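## Task

Rotate the stopcock with the purple handle on the clamped Schlenk flask's side arm to the open position, so the handle lies along the side arm. The flask has to stay clamped exactly as it started, the stopper has to remain seated in the neck, and the stand must not be moved. Breaking any glass means failure.

## Robot and tools

ROBOT. There are two arms, left_arm and right_arm. Each rides its own carriage on one shared floor track: left_rail (always the +y carriage) carries left_arm, and right_rail carries right_arm. Each base sits at x = 0, y = its carriage's position_m, z = 0.04 m, facing +x. The left gripper has rigid fingers. The right gripper's fingers fold, so grip a part with the quarter of each pad nearest the fingertip; deeper grips can be loose, and pressing fingertips down onto a surface folds them.

FRAMES. Reported positions use a scene frame fixed to the table: table top at z = 0, +z up, +x the direction the arms face, +y to their left, y = 0 at the track's middle. The table starts at x = 0.17 m. Each gripper's own axes: fingers point along +z and open and close along y. end_effector_position is the spot between the pads when closed; fingertips lie about 33 mm further out (about 9 mm when fully open).

THE 18-NUMBER ROW. Used by execute_actions and move. One flat list covers both arms: left dx, dy, dz, rx, ry, rz, gripper position, force_limit, speed, then the same nine for the right arm. Every number is in [-1, 1]. The six pose numbers are an offset, not a pose: they count from that arm's Hand target as it stood when the action or move began, expressed in the Hand target's own axes. 1.0 equals 0.6 m of travel or 180 degrees of turn; rx, ry, rz form a single rotation vector. All zeros means go back to the current Hand target. The three gripper numbers are absolute commands: position +1 is fully open (140 mm), about -0.8 is pads touching, -1 closes until blocked; force_limit from -1 (about 14 N) to +1 (about 58 N); speed from -1 (about 30 mm/s) to +1 (about 250 mm/s). Resend the same gripper numbers to leave a gripper unchanged, because 0 is a real command. Per control step the controller clips commands to 150 mm and 16 degrees from the measured pose.

execute_actions: argument actions, a list run in order, plus optional cameras (list of names; [] for none). Each action may hold: rows (1 to 15 rows, one per control step of 1/30 s, each counted from the same start pose, so ramp offsets up gradually for gentle motion); steps (1 to 450, default 15; after the last row the arm keeps heading to that row's target); until (ends early when rail conditions hold, e.g. {"all": {"status": "ended"}} or {"left_rail": {"position_status": ["!=", "moving"]}}); and left_rail or right_rail commands. An empty actions list just reports state and images.

move: target is one row or up to 15 rows, all offsets from the same Hand targets; the gripper follows straight paths. speed: path top speed in m/s, 0.002 to 0.5 (default 0.25), turns capped at twice that in rad/s. blend: corner rounding in metres for a list. stop_force: 3 to 40 N, ends an arm's path when its wrist sensor feels that much push against the motion (unreliable while the gripper rotates; omit it when backing off a contact). zero: with stop_force, re-zero before moving (default true). blocking=false returns early; then only wait or stop are accepted until the move ends. The result adds a move: line such as done, off_target, held or fault, and which limits acted.

wait: seconds 0 to 10, holds last commands. stop: brakes a running move. zoom_image: camera name and region [x0, y0, x1, y1] in pixels, at most 504 by 504. zero_wrist_force: arm is left_arm or right_arm. finished_scene: scene number 1 or 2; call only once the tap is in place and stays there without the robot.

RAILS. position_m is an absolute carriage place in metres along y (left_rail -0.8 to 1.5, right_rail -1.5 to 0.8); speed_m_s 0.01 to 1; acceleration_factor 0.1 to 1. After sending, wait with until on position_status not moving. Keep carriages at least 0.78 m apart. position_status: moving, done, stopped, contact_stop, time_out, stopped_with_arm, stopped_for_other_arm, stopped_for_other_carriage; position_answer taken or not_taken. An arm's row target travels with its carriage.

RESULTS. Per arm: end_effector_position (m), end_effector_quat_wxyz, velocities; Joint positions and velocities (rail, shoulder pan, shoulder lift, elbow, wrist 1, wrist 2, wrist 3); joint torques; Wrist force and Wrist torque in the gripper's axes plus the peak since last shown; Hand target (base for the next offsets); Tool commands. object_status: 0 moving, 1 blocked while opening, 2 blocked while closing (a grip), 3 reached command or pads met. position_measured is in counts: 3 open, about 75 = 100 mm, 139 = 60 mm, 200 = 20 mm, 230 pads touching. Cameras: cam_high, cam_bench_left, cam_bench_mid, cam_bench_right, cam_left_wrist, cam_right_wrist, all 896x504.

AVOID. Knocking or levering the flask, clamp, stand or stopper; glass breaks. A stiff tap twisted hard overloads the wrist: contact torque of 26.3 N m on any wrist joint, or about 150 N of outside force, stops that arm for 10 s. Do not let arms or carriages collide. Never drop anything or let it leave the table. Long stretched or pushing poses heat motors (warning at 70 °C, brake at 85 °C). Move slowly near glass and prefer small turns with a light grip on the handle.

Each tool is called after "Emit:" in YAML: its name, and indented under it one key for each argument.

## Session

Emit:
execute_actions:
  actions: []

Scene clock: 0.00 s.
left_arm: end_effector_position=(+0.3456, +0.6984, +0.5800) position_measured=3 object_status=3 end_effector_quat_wxyz=(+0.000, +1.000, +0.000, +0.000) | right_arm: end_effector_position=(+0.3456, -1.3351, +0.5800) position_measured=3 object_status=3 end_effector_quat_wxyz=(+0.000, +1.000, +0.000, +0.000)
Joint positions: left_arm=[0.671 -0.316 -1.725 0.971 -0.816 -1.571 2.826] | right_arm=[-1.362 -0.316 -1.725 0.971 -0.816 -1.571 2.826]
Joint velocities: within noise
Joint torques (N m): no reading
Wrist force (N): no reading
Wrist torque (N m): no reading
Wrist force, peak (N): no reading
Hand target: left_arm +0.3456, +0.6984, +0.5800; +0.000, +1.000, +0.000, +0.000 | right_arm +0.3456, -1.3351, +0.5800; +0.000, +1.000, +0.000, +0.000
Tool commands: left_gripper/position=+1.0 left_gripper/force_limit=+1.0 left_gripper/speed=+1.0 right_gripper/position=+1.0 right_gripper/force_limit=+1.0 right_gripper/speed=+1.0
left_rail: position_m=0.671 position_status=done
right_rail: position_m=-1.362 position_status=done
camera_calibration:
cam_left_wrist: T_world_to_cam=[[-0.0265538, -0.998538, -0.0470784, 0.750006], [-0.954746, 0.0113767, 0.297206, 0.165161], [-0.296236, 0.0528398, -0.953652, 0.761451], [0, 0, 0, 1]] pos_world=[0.403171, 0.706795, 0.712382]
cam_right_wrist: T_world_to_cam=[[-0.031272, -0.999466, 0.0094295, -1.31715], [-0.949091, 0.0326518, 0.313305, 0.202106], [-0.313446, 0.000848234, -0.949606, 0.80498], [0, 0, 0, 1]] pos_world=[0.402945, -1.32372, 0.713512]

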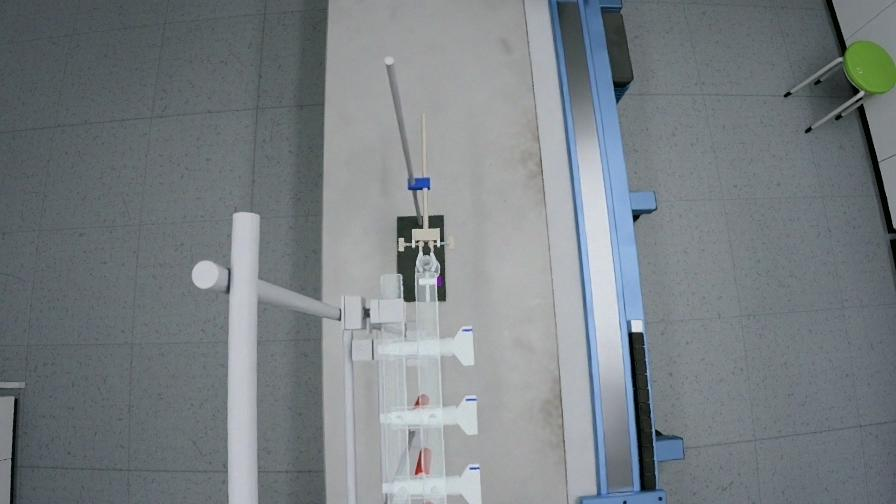

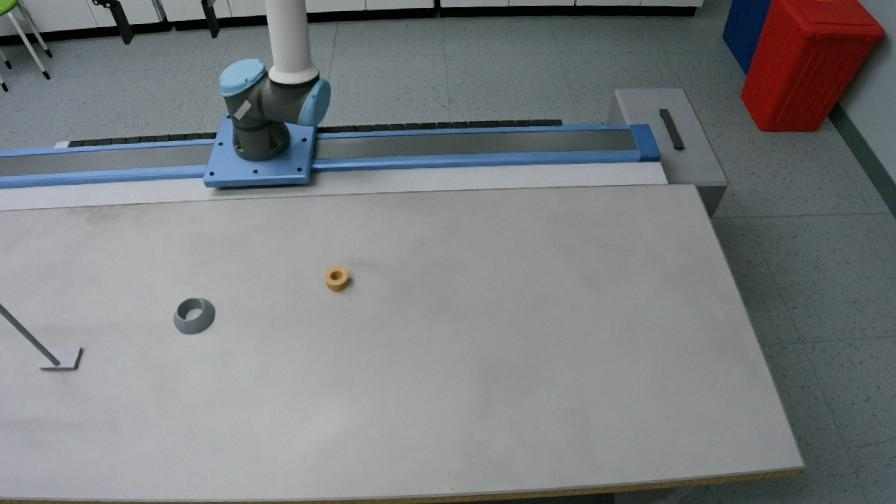

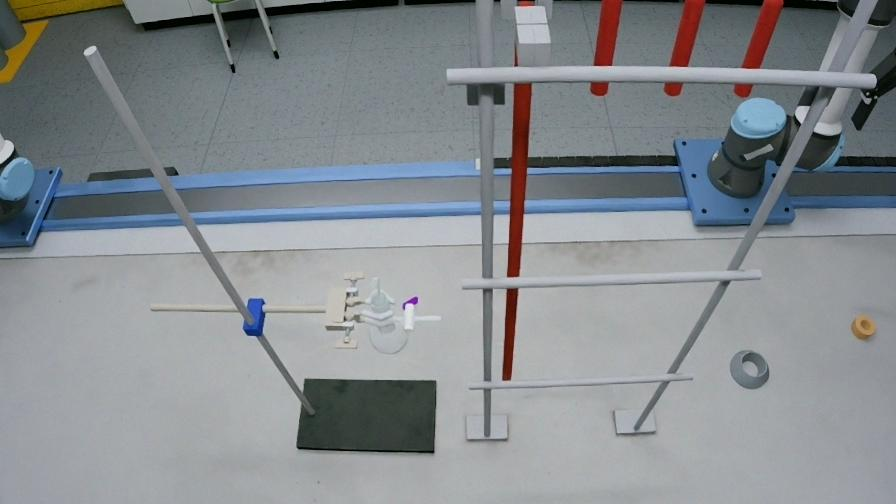

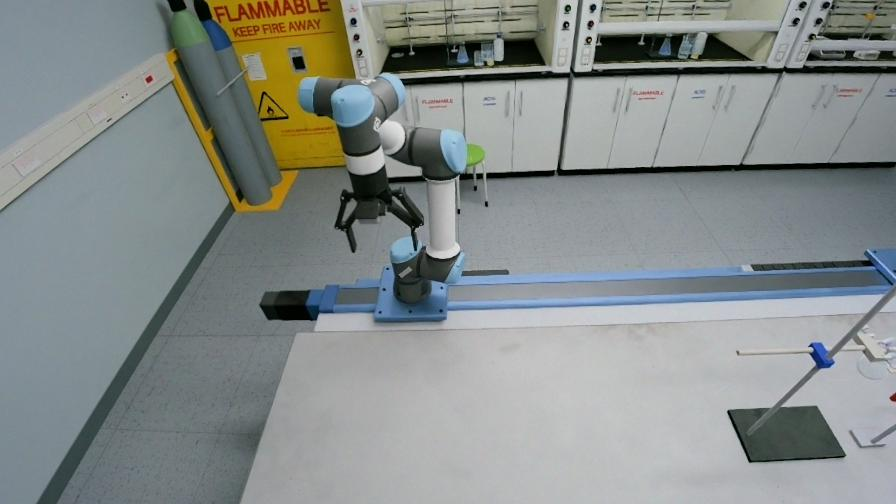

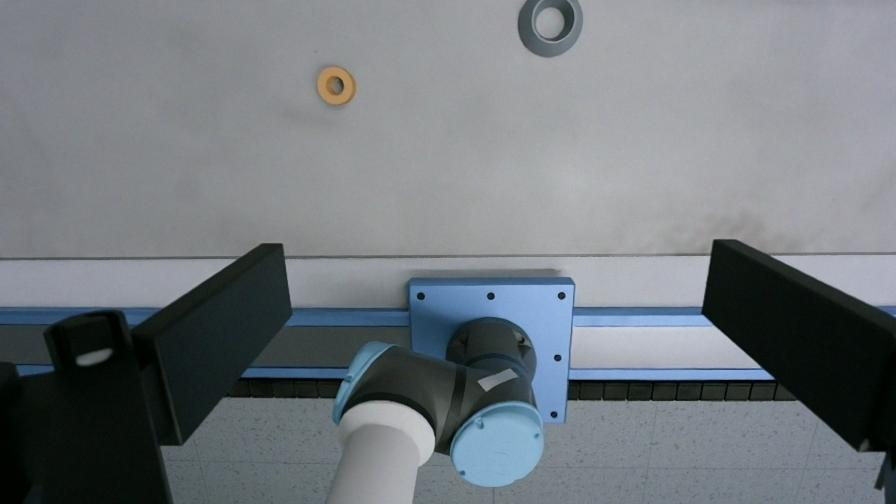

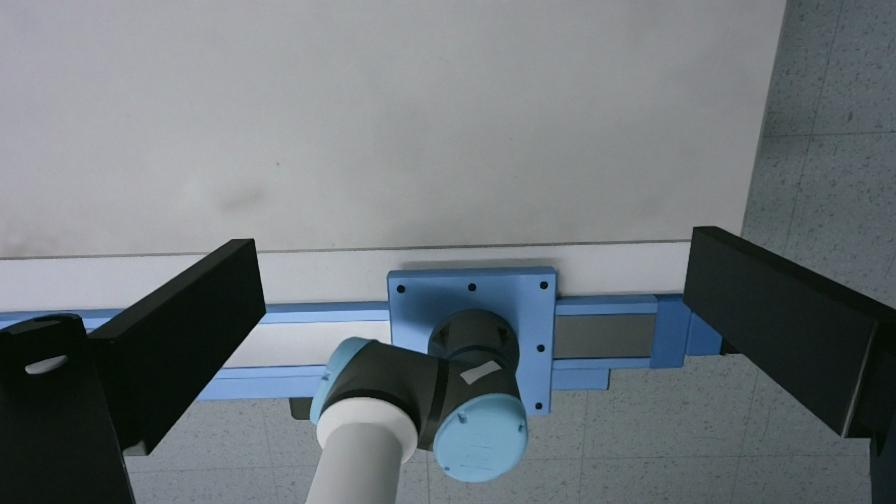

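Emit:
zoom_image:
  camera: "cam_bench_mid"
  region: [310, 255, 460, 375]

Emit:
zoom_image:
  camera: "cam_high"
  region: [385, 225, 475, 315]

Emit:
zoom_image:
  camera: "cam_bench_mid"
  region: [380, 280, 450, 340]

Scaled by 3.360.

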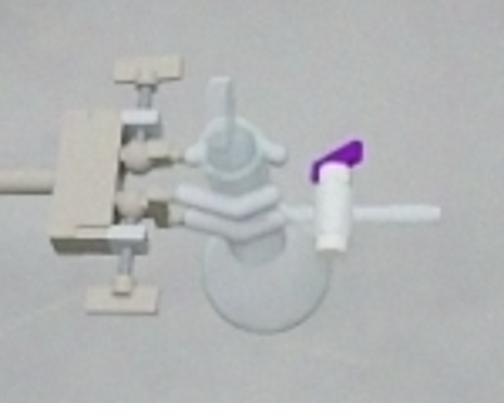

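Scaled by 5.600.

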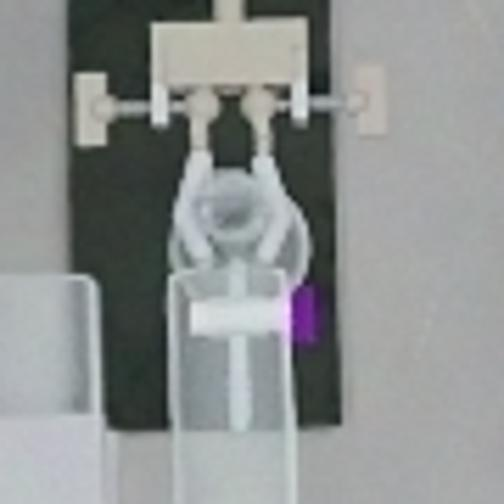

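Scaled by 7.200.

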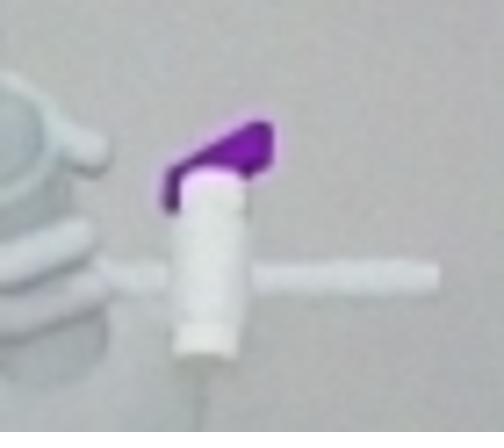

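Emit:
move:
  target: [0.024, -0.5538, 0.2667, -0.3849, 0.3849, -0.3849, -0.1, -1, 0, 0, 0, 0, 0, 0, 0, 1, 1, 1]
  speed: 0.3
  cameras: ["cam_high"]

Scene clock: 7.40 s.
left_arm: end_effector_position=(+0.3600, +1.0306, +0.4199) position_measured=141 object_status=3 end_effector_quat_wxyz=(+0.500, +0.500, +0.500, +0.500) | right_arm: end_effector_position=(+0.3456, -1.3351, +0.5800) position_measured=3 object_status=3 end_effector_quat_wxyz=(+0.000, +1.000, +0.000, +0.000)
Joint positions: left_arm=[0.671 1.059 -1.373 2.24 -4.008 -2.63 1.571] | right_arm=[-1.362 -0.316 -1.725 0.971 -0.816 -1.571 2.826]
Joint velocities: within noise
Joint torques (N m): left_arm=[-14.32 -16.76 -26.82 -3.61 1.58 -1.6] | right_arm=[0.93 -12.97 -16.66 -3.75 0.03 0.26]
Wrist force (N): left_arm=[1.6 0.3 3.7] | right_arm=[0.0 0.0 0.0]
Wrist torque (N m): left_arm=[-0.90 0.07 -0.53] | right_arm=[0.01 0.00 0.01]
Wrist force, peak (N): left_arm=[1.6 0.3 3.7] | right_arm=[0.1 -0.1 -0.7]
Hand target: left_arm +0.3600, +1.0306, +0.4200; +0.500, +0.500, +0.500, +0.500 | right_arm +0.3456, -1.3351, +0.5800; +0.000, +1.000, +0.000, +0.000
Off the commanded pose: left_arm 0.000 m, 0 deg | right_arm 0.000 m, 0 deg.
left_rail: position_m=0.671 position_status=done
right_rail: position_m=-1.362 position_status=done
move: done
Images, in order (width x height): cam_high 896x504.

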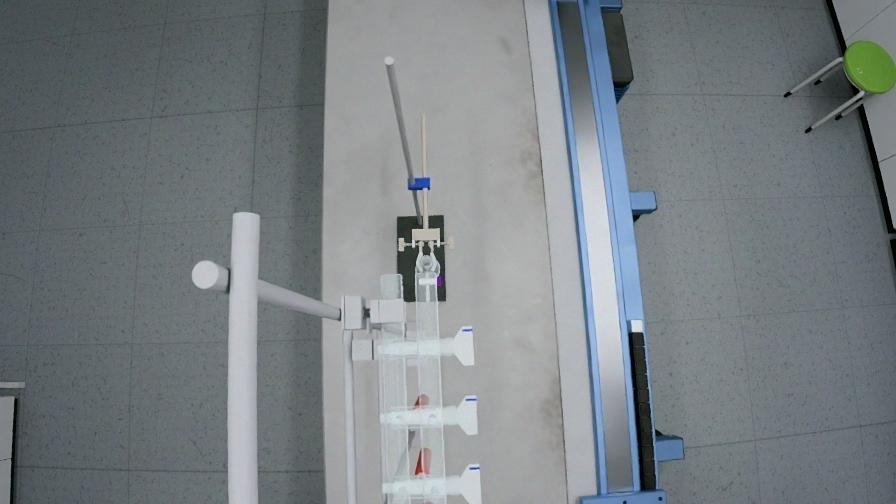

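Emit:
execute_actions:
  actions:
    - {"left_rail": {"position_m": -0.5, "speed_m_s": 0.9, "acceleration_factor": 0.6}, "steps": 150, "until": {"left_rail": {"position_status": ["!=", "moving"]}}}
  cameras: ["cam_high", "cam_bench_mid", "cam_left_wrist"]

Emit:
zoom_image:
  camera: "cam_left_wrist"
  region: [380, 150, 620, 330]

Scene clock: 11.33 s.
left_arm: end_effector_position=(+0.3600, -0.1405, +0.4200) position_measured=141 object_status=3 end_effector_quat_wxyz=(+0.500, +0.500, +0.500, +0.500) | right_arm: end_effector_position=(+0.3456, -1.3351, +0.5800) position_measured=3 object_status=3 end_effector_quat_wxyz=(+0.000, +1.000, +0.000, +0.000)
Joint positions: left_arm=[-0.5 1.059 -1.373 2.24 -4.008 -2.63 1.571] | right_arm=[-1.362 -0.316 -1.725 0.971 -0.816 -1.571 2.826]
Joint velocities: within noise
Joint torques (N m): left_arm=[-9.59 -27.32 -13.13 -1.65 -0.22 -1.65] | right_arm=[1.42 -13.07 -15.32 -3.75 0.22 0.07]
Wrist force (N): left_arm=[1.6 0.5 3.7] | right_arm=[0.1 0.1 -0.5]
Wrist torque (N m): left_arm=[-0.86 0.06 -0.53] | right_arm=[0.02 -0.03 0.01]
Wrist force, peak (N): left_arm=[3.9 0.5 3.4] | right_arm=[0.2 -0.2 -0.6]
Hand target: left_arm +0.3600, -0.1405, +0.4200; +0.500, +0.500, +0.500, +0.500 | right_arm +0.3456, -1.3351, +0.5800; +0.000, +1.000, +0.000, +0.000
Tool commands: left_gripper/position=-0.1 left_gripper/force_limit=-1.0 left_gripper/speed=+0.0 right_gripper/position=+1.0 right_gripper/force_limit=+1.0 right_gripper/speed=+1.0
Off the commanded pose: left_arm 0.000 m, 0 deg | right_arm 0.000 m, 0 deg.
left_rail: position_m=-0.500 speed_m_s=0.90 position_status=done
right_rail: position_m=-1.362 position_status=done
camera_calibration:
cam_left_wrist: T_world_to_cam=[[0.0470732, -0.0265634, 0.998538, -0.42387], [-0.297224, -0.95474, -0.0113865, -0.00679204], [0.953647, -0.296253, -0.0528379, -0.219894], [0, 0, 0, 1]] pos_world=[0.227635, -0.0828884, 0.411554]
Images, in order (width x height): cam_high 896x504, cam_bench_mid 896x504, cam_left_wrist 896x504.

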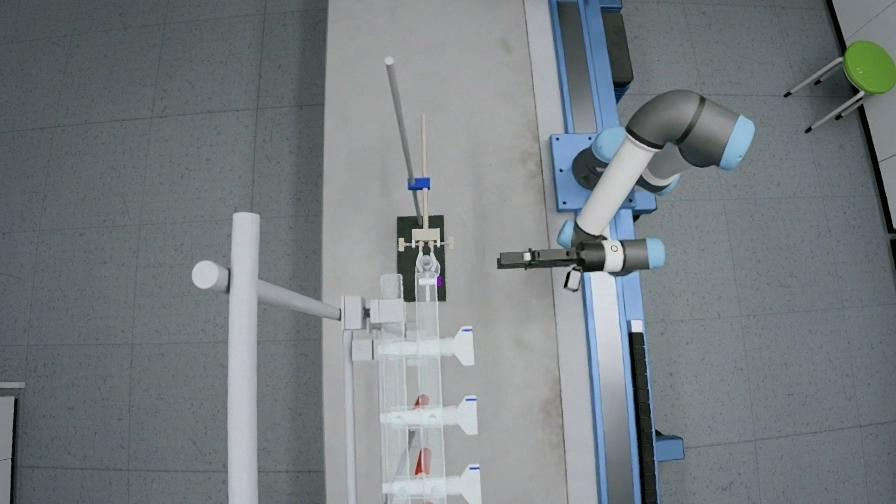

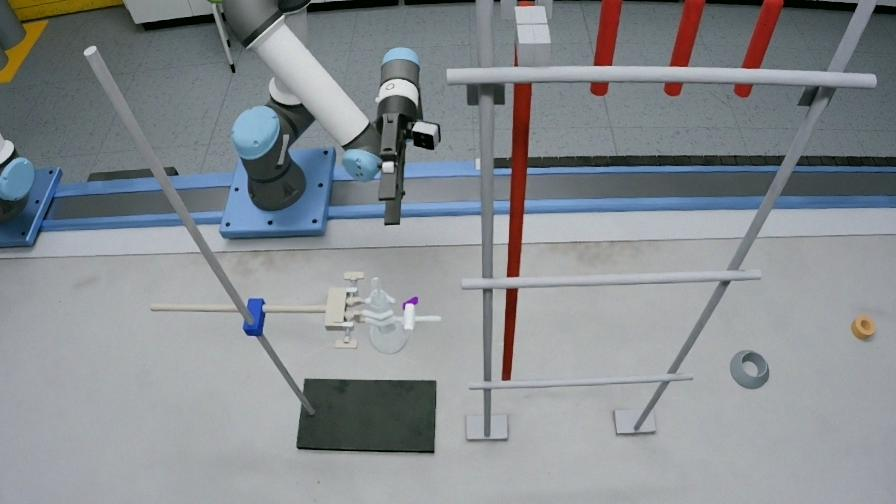

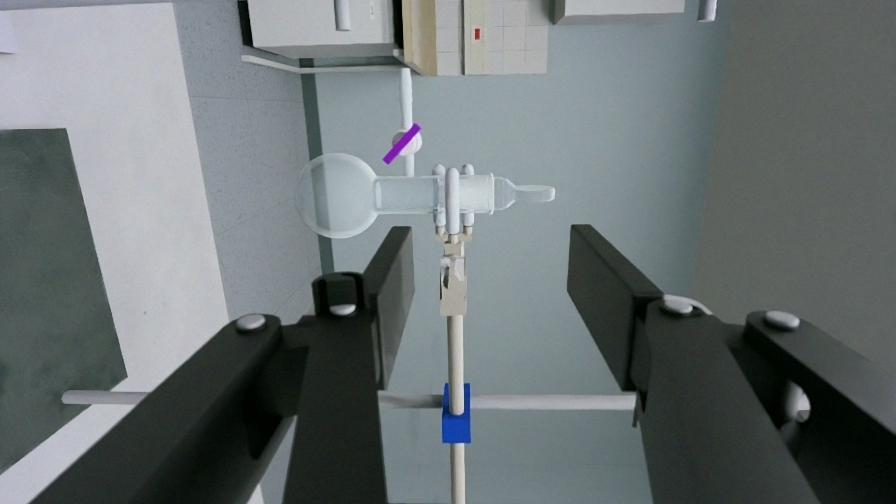

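Scaled by 2.100.

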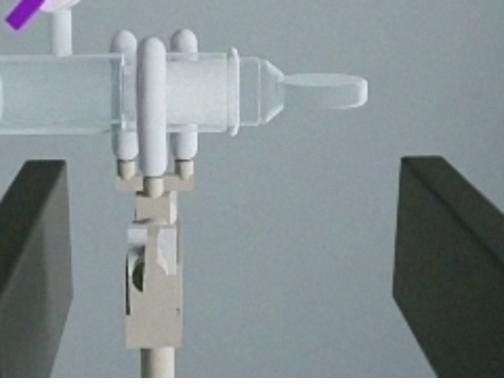

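Emit:
zoom_image:
  camera: "cam_left_wrist"
  region: [370, 90, 450, 190]

Emit:
zoom_image:
  camera: "cam_high"
  region: [405, 215, 525, 315]

Scaled by 5.040.

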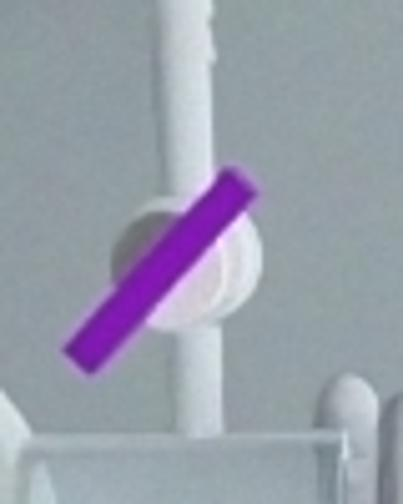

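Scaled by 4.200.

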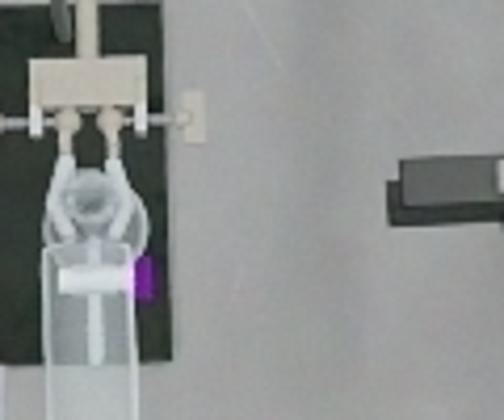

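Emit:
move:
  target: [0.0542, -0.0833, 0.1583, 0, 0, 0.2333, -0.5, -1, 0, 0, 0, 0, 0, 0, 0, 1, 1, 1]
  speed: 0.22
  cameras: ["cam_high", "cam_bench_mid", "cam_left_wrist"]

Emit:
zoom_image:
  camera: "cam_left_wrist"
  region: [400, 130, 600, 280]

Emit:
zoom_image:
  camera: "cam_high"
  region: [415, 255, 485, 310]

Emit:
zoom_image:
  camera: "cam_bench_mid"
  region: [370, 235, 450, 335]

Scene clock: 19.83 s.
left_arm: end_effector_position=(+0.4550, -0.1080, +0.3700) position_measured=192 object_status=3 end_effector_quat_wxyz=(+0.288, +0.646, +0.288, +0.646) | right_arm: end_effector_position=(+0.3456, -1.3351, +0.5800) position_measured=3 object_status=3 end_effector_quat_wxyz=(+0.000, +1.000, +0.000, +0.000)
Joint positions: left_arm=[-0.5 0.894 -1.157 2.117 -4.102 -2.465 2.303] | right_arm=[-1.362 -0.316 -1.725 0.971 -0.816 -1.571 2.826]
Joint velocities: within noise
Joint torques (N m): left_arm=[-14.55 -24.46 -25.53 0.57 1.57 2.35] | right_arm=[1.24 -12.82 -15.43 -3.7 0.09 0.22]
Wrist force (N): left_arm=[4.1 -0.7 4.0] | right_arm=[0.0 -0.2 -0.3]
Wrist torque (N m): left_arm=[-0.93 -0.18 -0.09] | right_arm=[-0.03 -0.01 0.00]
Wrist force, peak (N): left_arm=[4.0 -0.7 4.3] | right_arm=[0.0 0.0 -0.7]
Hand target: left_arm +0.4550, -0.1080, +0.3700; +0.288, +0.646, +0.288, +0.646 | right_arm +0.3456, -1.3351, +0.5800; +0.000, +1.000, +0.000, +0.000
Off the commanded pose: left_arm 0.000 m, 0 deg | right_arm 0.000 m, 0 deg.
left_rail: position_m=-0.500 speed_m_s=0.90 position_status=done
right_rail: position_m=-1.362 position_status=done
move: done
camera_calibration:
cam_left_wrist: T_world_to_cam=[[0.0470576, -0.687654, 0.724512, -0.347555], [-0.297187, -0.702109, -0.647088, 0.314363], [0.953659, -0.184865, -0.237401, -0.223142], [0, 0, 0, 1]] pos_world=[0.322581, -0.0595321, 0.402254]
Images, in order (width x height): cam_high 896x504, cam_bench_mid 896x504, cam_left_wrist 896x504.

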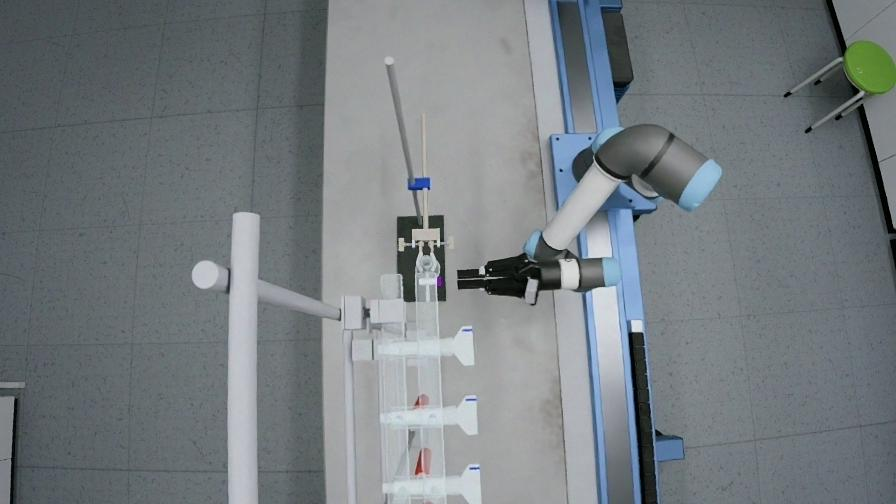

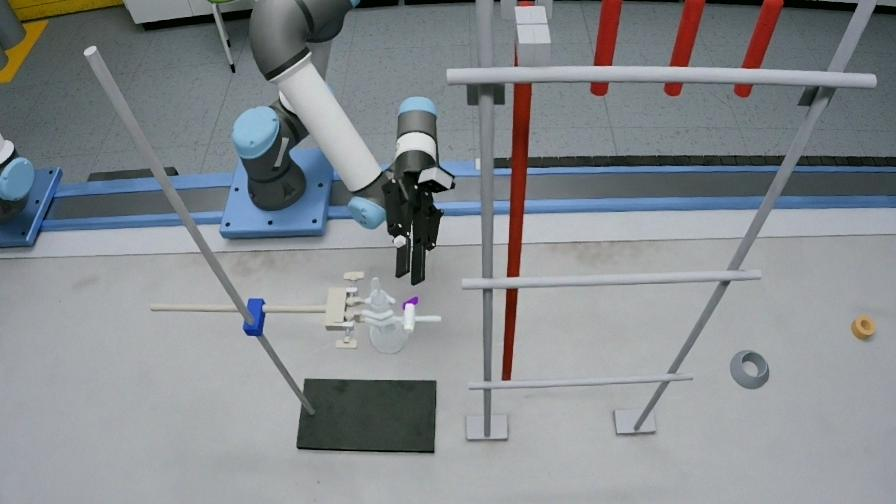

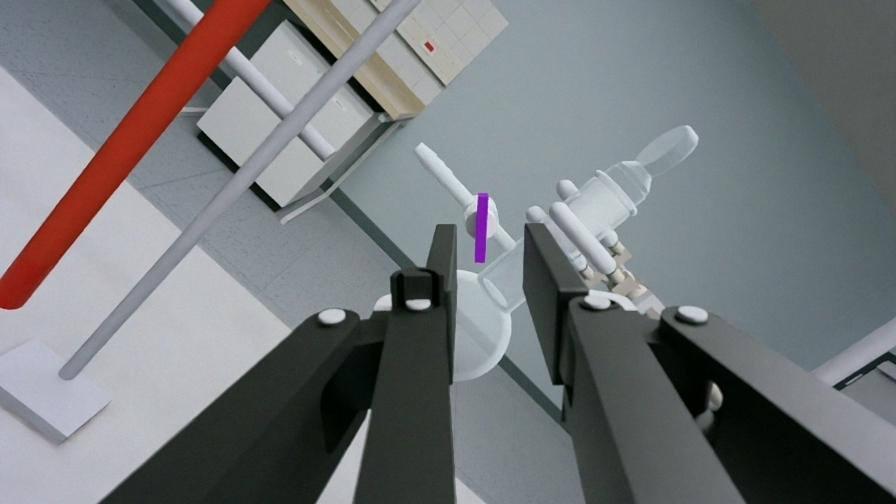

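Scaled by 2.520.

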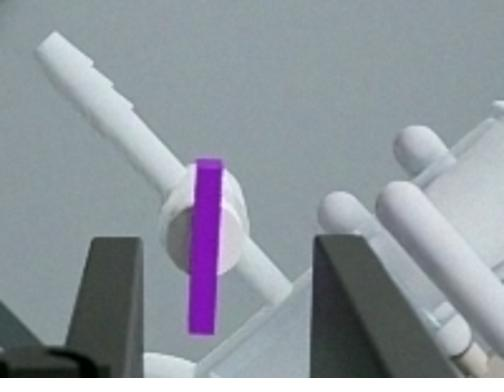

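Scaled by 7.200.

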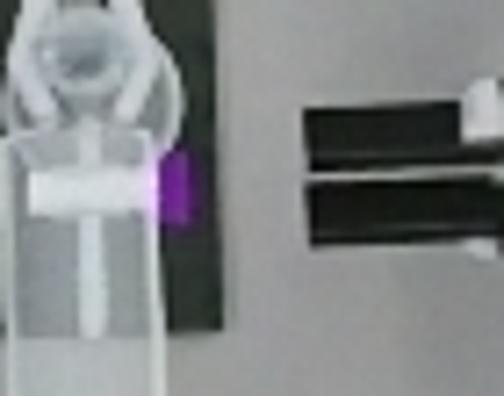

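Scaled by 5.040.

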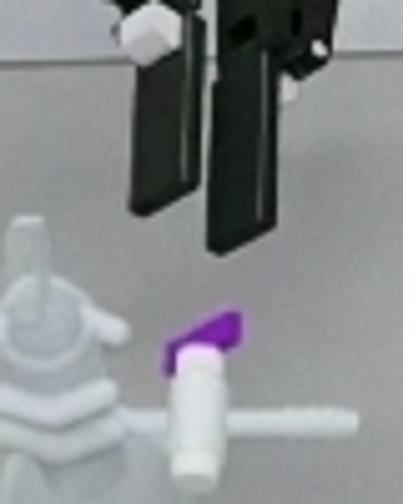

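Emit:
zoom_image:
  camera: "cam_left_wrist"
  region: [446, 180, 526, 270]

Scaled by 5.600.

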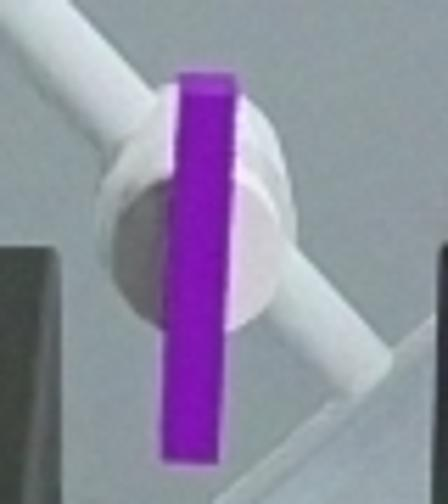

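Emit:
zoom_image:
  camera: "cam_high"
  region: [412, 268, 448, 296]

Emit:
zoom_image:
  camera: "cam_high"
  region: [412, 255, 492, 310]

Emit:
zoom_image:
  camera: "cam_bench_mid"
  region: [390, 290, 450, 340]

Scaled by 14.000.

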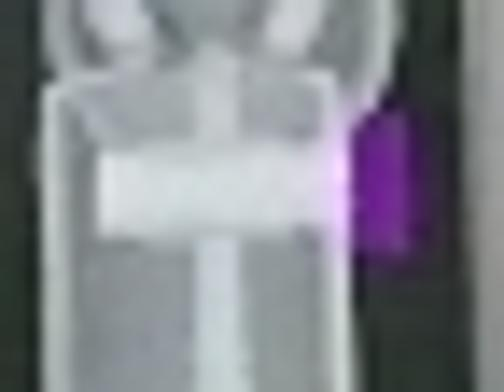

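Scaled by 6.300.

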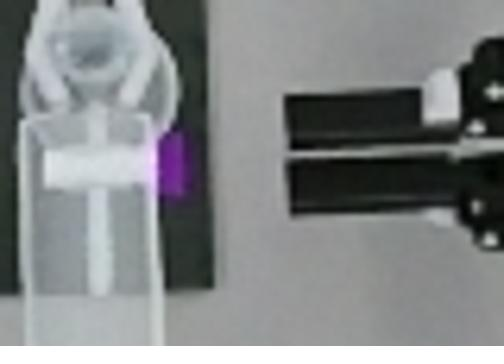

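Scaled by 8.400.

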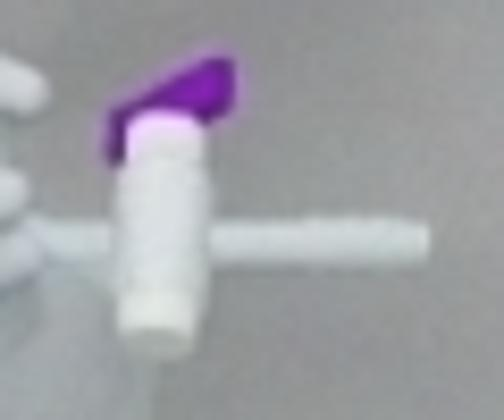

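Emit:
execute_actions:
  actions: []
  cameras: ["cam_high", "cam_bench_mid", "cam_left_wrist"]

Scene clock: 26.43 s.
left_arm: end_effector_position=(+0.4550, -0.1080, +0.3700) position_measured=192 object_status=3 end_effector_quat_wxyz=(+0.288, +0.646, +0.288, +0.646) | right_arm: end_effector_position=(+0.3456, -1.3351, +0.5800) position_measured=3 object_status=3 end_effector_quat_wxyz=(+0.000, +1.000, +0.000, +0.000)
Joint positions: left_arm=[-0.5 0.894 -1.157 2.117 -4.102 -2.465 2.304] | right_arm=[-1.362 -0.316 -1.725 0.971 -0.816 -1.571 2.826]
Joint velocities: within noise
Joint torques (N m): left_arm=[-13.89 -24.71 -20.28 -0.14 1.3 2.01] | right_arm=[1.51 -13.54 -14.86 -3.74 0.09 0.24]
Wrist force (N): left_arm=[3.8 -0.8 3.9] | right_arm=[0.2 0.1 0.0]
Wrist torque (N m): left_arm=[-0.95 -0.12 -0.09] | right_arm=[0.04 -0.05 0.01]
Wrist force, peak (N): left_arm=[4.2 -0.9 4.0] | right_arm=[0.1 0.1 -0.6]
Hand target: left_arm +0.4550, -0.1080, +0.3700; +0.288, +0.646, +0.288, +0.646 | right_arm +0.3456, -1.3351, +0.5800; +0.000, +1.000, +0.000, +0.000
Tool commands: left_gripper/position=-0.5 left_gripper/force_limit=-1.0 left_gripper/speed=+0.0 right_gripper/position=+1.0 right_gripper/force_limit=+1.0 right_gripper/speed=+1.0
Off the commanded pose: left_arm 0.000 m, 0 deg | right_arm 0.000 m, 0 deg.
left_rail: position_m=-0.500 speed_m_s=0.90 position_status=done
right_rail: position_m=-1.362 position_status=done
camera_calibration:
cam_left_wrist: T_world_to_cam=[[0.0470739, -0.687805, 0.724367, -0.34751], [-0.297201, -0.701974, -0.647228, 0.314444], [0.953654, -0.184815, -0.237461, -0.22314], [0, 0, 0, 1]] pos_world=[0.32261, -0.059528, 0.402255]
Images, in order (width x height): cam_high 896x504, cam_bench_mid 896x504, cam_left_wrist 896x504.

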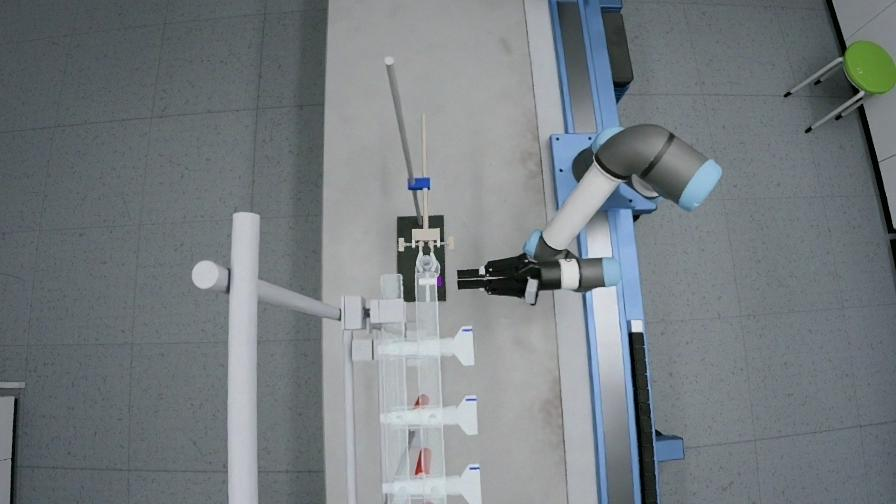

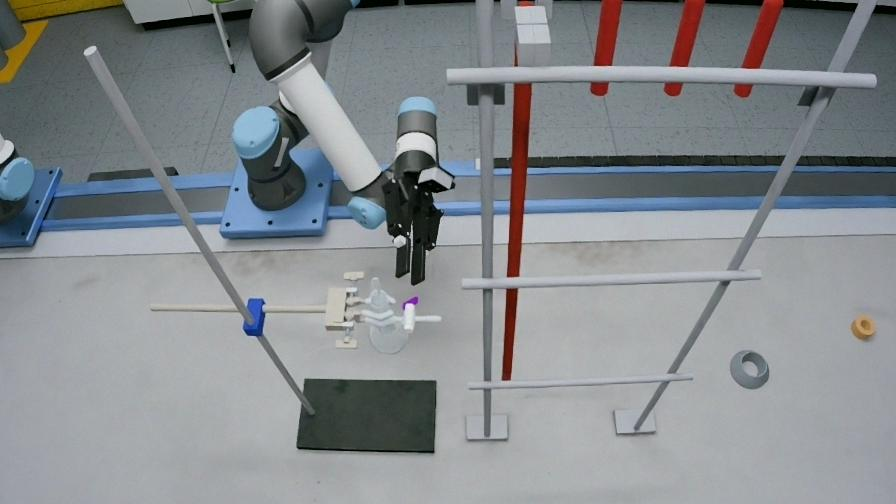

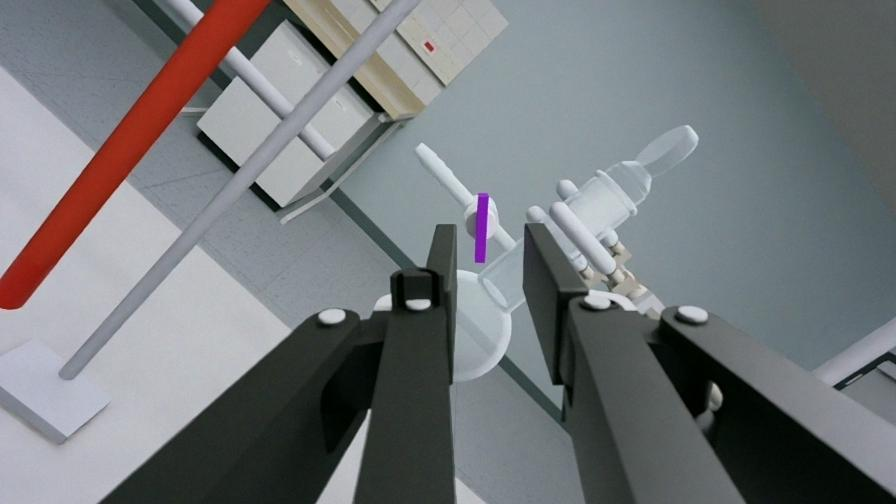

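Emit:
move:
  target: [-0.0017, -0.0032, 0, 0, 0, 0.0139, -0.62, -1, -0.5, 0, 0, 0, 0, 0, 0, 1, 1, 1]
  speed: 0.1
  cameras: ["cam_left_wrist"]

Emit:
zoom_image:
  camera: "cam_left_wrist"
  region: [400, 170, 580, 290]

Scene clock: 28.10 s.
left_arm: end_effector_position=(+0.4550, -0.1074, +0.3679) position_measured=208 object_status=3 end_effector_quat_wxyz=(+0.274, +0.652, +0.274, +0.652) | right_arm: end_effector_position=(+0.3456, -1.3351, +0.5800) position_measured=3 object_status=3 end_effector_quat_wxyz=(+0.000, +1.000, +0.000, +0.000)
Joint positions: left_arm=[-0.5 0.895 -1.151 2.117 -4.107 -2.466 2.347] | right_arm=[-1.362 -0.316 -1.725 0.971 -0.816 -1.571 2.826]
Joint velocities: within noise
Joint torques (N m): left_arm=[13.52 -24.44 -24.81 -3.85 -1.48 2.04] | right_arm=[1.06 -13.22 -15.4 -3.77 0.14 0.08]
Wrist force (N): left_arm=[4.0 -1.0 4.0] | right_arm=[0.2 -0.1 -0.3]
Wrist torque (N m): left_arm=[-0.98 -0.14 -0.06] | right_arm=[-0.01 -0.05 0.00]
Wrist force, peak (N): left_arm=[4.1 -0.7 4.2] | right_arm=[0.1 0.3 -0.5]
Hand target: left_arm +0.4550, -0.1074, +0.3679; +0.273, +0.652, +0.273, +0.652 | right_arm +0.3456, -1.3351, +0.5800; +0.000, +1.000, +0.000, +0.000
Off the commanded pose: left_arm 0.000 m, 0 deg | right_arm 0.000 m, 0 deg.
left_rail: position_m=-0.500 speed_m_s=0.90 position_status=done
right_rail: position_m=-1.362 position_status=done
move: done
camera_calibration:
cam_left_wrist: T_world_to_cam=[[0.0470624, -0.718605, 0.693825, -0.337702], [-0.297199, -0.673211, -0.677096, 0.327532], [0.953655, -0.174339, -0.245252, -0.219553], [0, 0, 0, 1]] pos_world=[0.322613, -0.0604529, 0.402231]
Images, in order (width x height): cam_left_wrist 896x504.

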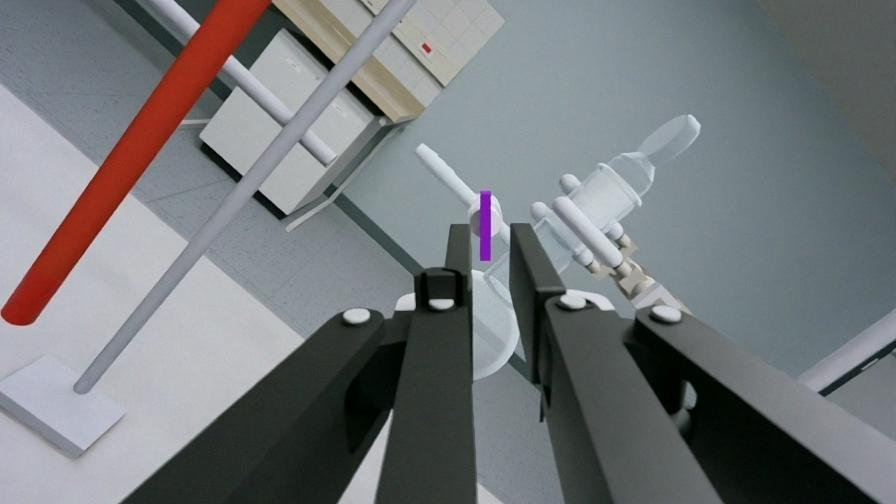

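Scaled by 2.800.

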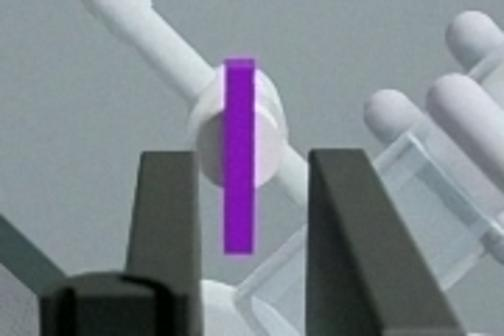

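Emit:
move:
  target: [0, 0, 0.0417, 0, 0, 0, -0.62, -1, -0.5, 0, 0, 0, 0, 0, 0, 1, 1, 1]
  speed: 0.06
  stop_force: 6
  cameras: ["cam_left_wrist", "cam_high"]

Emit:
zoom_image:
  camera: "cam_left_wrist"
  region: [400, 170, 580, 290]

Emit:
zoom_image:
  camera: "cam_high"
  region: [390, 240, 510, 320]

Scene clock: 32.03 s.
left_arm: end_effector_position=(+0.4800, -0.1074, +0.3679) position_measured=208 object_status=3 end_effector_quat_wxyz=(+0.273, +0.652, +0.273, +0.652) | right_arm: end_effector_position=(+0.3456, -1.3351, +0.5800) position_measured=3 object_status=3 end_effector_quat_wxyz=(+0.000, +1.000, +0.000, +0.000)
Joint positions: left_arm=[-0.5 0.847 -1.136 2.089 -4.095 -2.418 2.347] | right_arm=[-1.362 -0.316 -1.725 0.971 -0.816 -1.571 2.826]
Joint velocities: within noise
Joint torques (N m): left_arm=[-13.95 -25.98 -24.56 0.17 1.51 2.1] | right_arm=[1.42 -13.78 -15.91 -3.73 0.22 0.29]
Wrist force (N): left_arm=[4.1 -0.9 4.1] | right_arm=[0.0 -0.2 -0.3]
Wrist torque (N m): left_arm=[-0.96 -0.17 -0.05] | right_arm=[-0.04 -0.01 0.00]
Wrist force, peak (N): left_arm=[4.1 -0.8 4.3] | right_arm=[-0.1 0.2 -0.7]
Hand target: left_arm +0.4800, -0.1074, +0.3679; +0.273, +0.652, +0.273, +0.652 | right_arm +0.3456, -1.3351, +0.5800; +0.000, +1.000, +0.000, +0.000
Off the commanded pose: left_arm 0.000 m, 0 deg | right_arm 0.000 m, 0 deg.
left_rail: position_m=-0.500 speed_m_s=0.90 position_status=done
right_rail: position_m=-1.362 position_status=done
move: done
camera_calibration:
cam_left_wrist: T_world_to_cam=[[0.0470803, -0.718775, 0.693647, -0.338826], [-0.297206, -0.673047, -0.677256, 0.335041], [0.953652, -0.174271, -0.245311, -0.243383], [0, 0, 0, 1]] pos_world=[0.347631, -0.0604554, 0.40223]
Images, in order (width x height): cam_high 896x504, cam_left_wrist 896x504.

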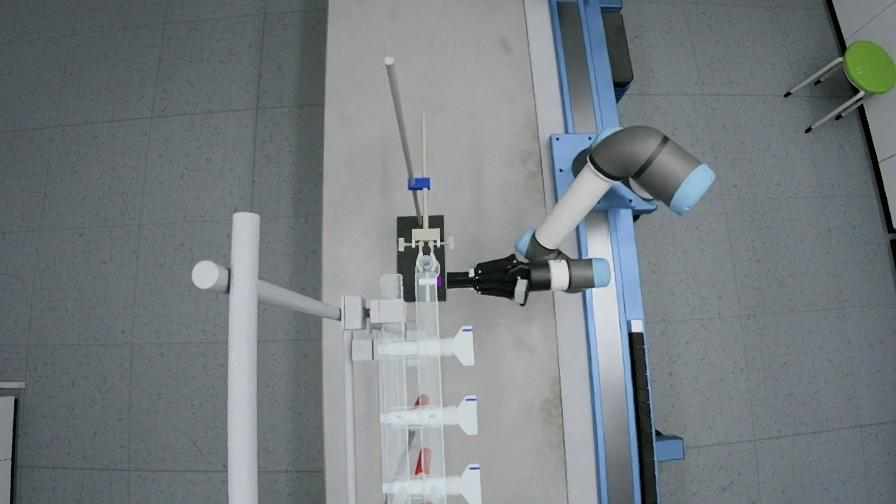

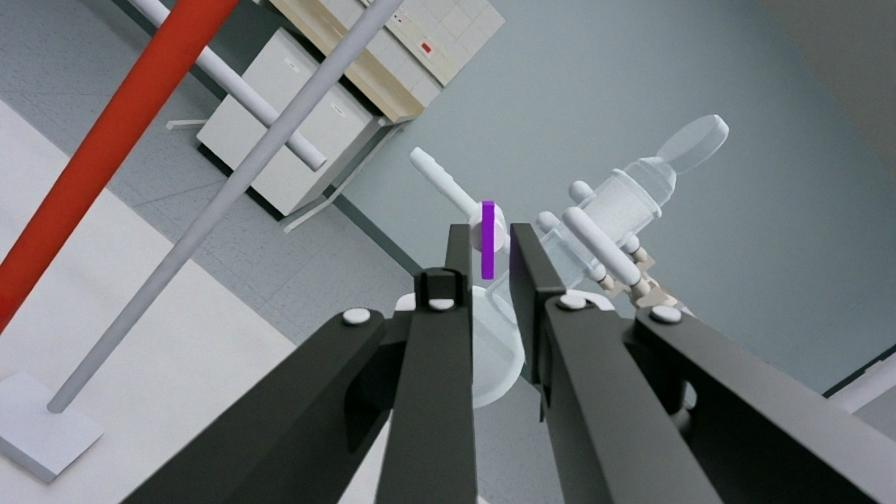

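Scaled by 2.800.

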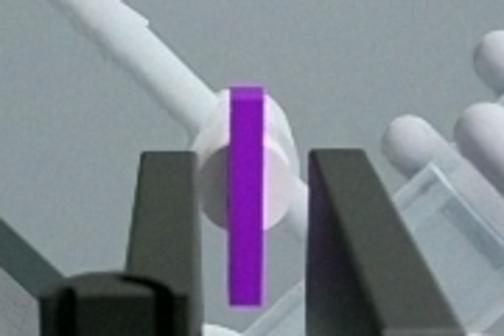

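Scaled by 4.200.

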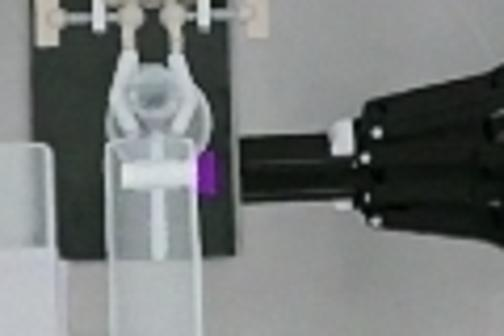

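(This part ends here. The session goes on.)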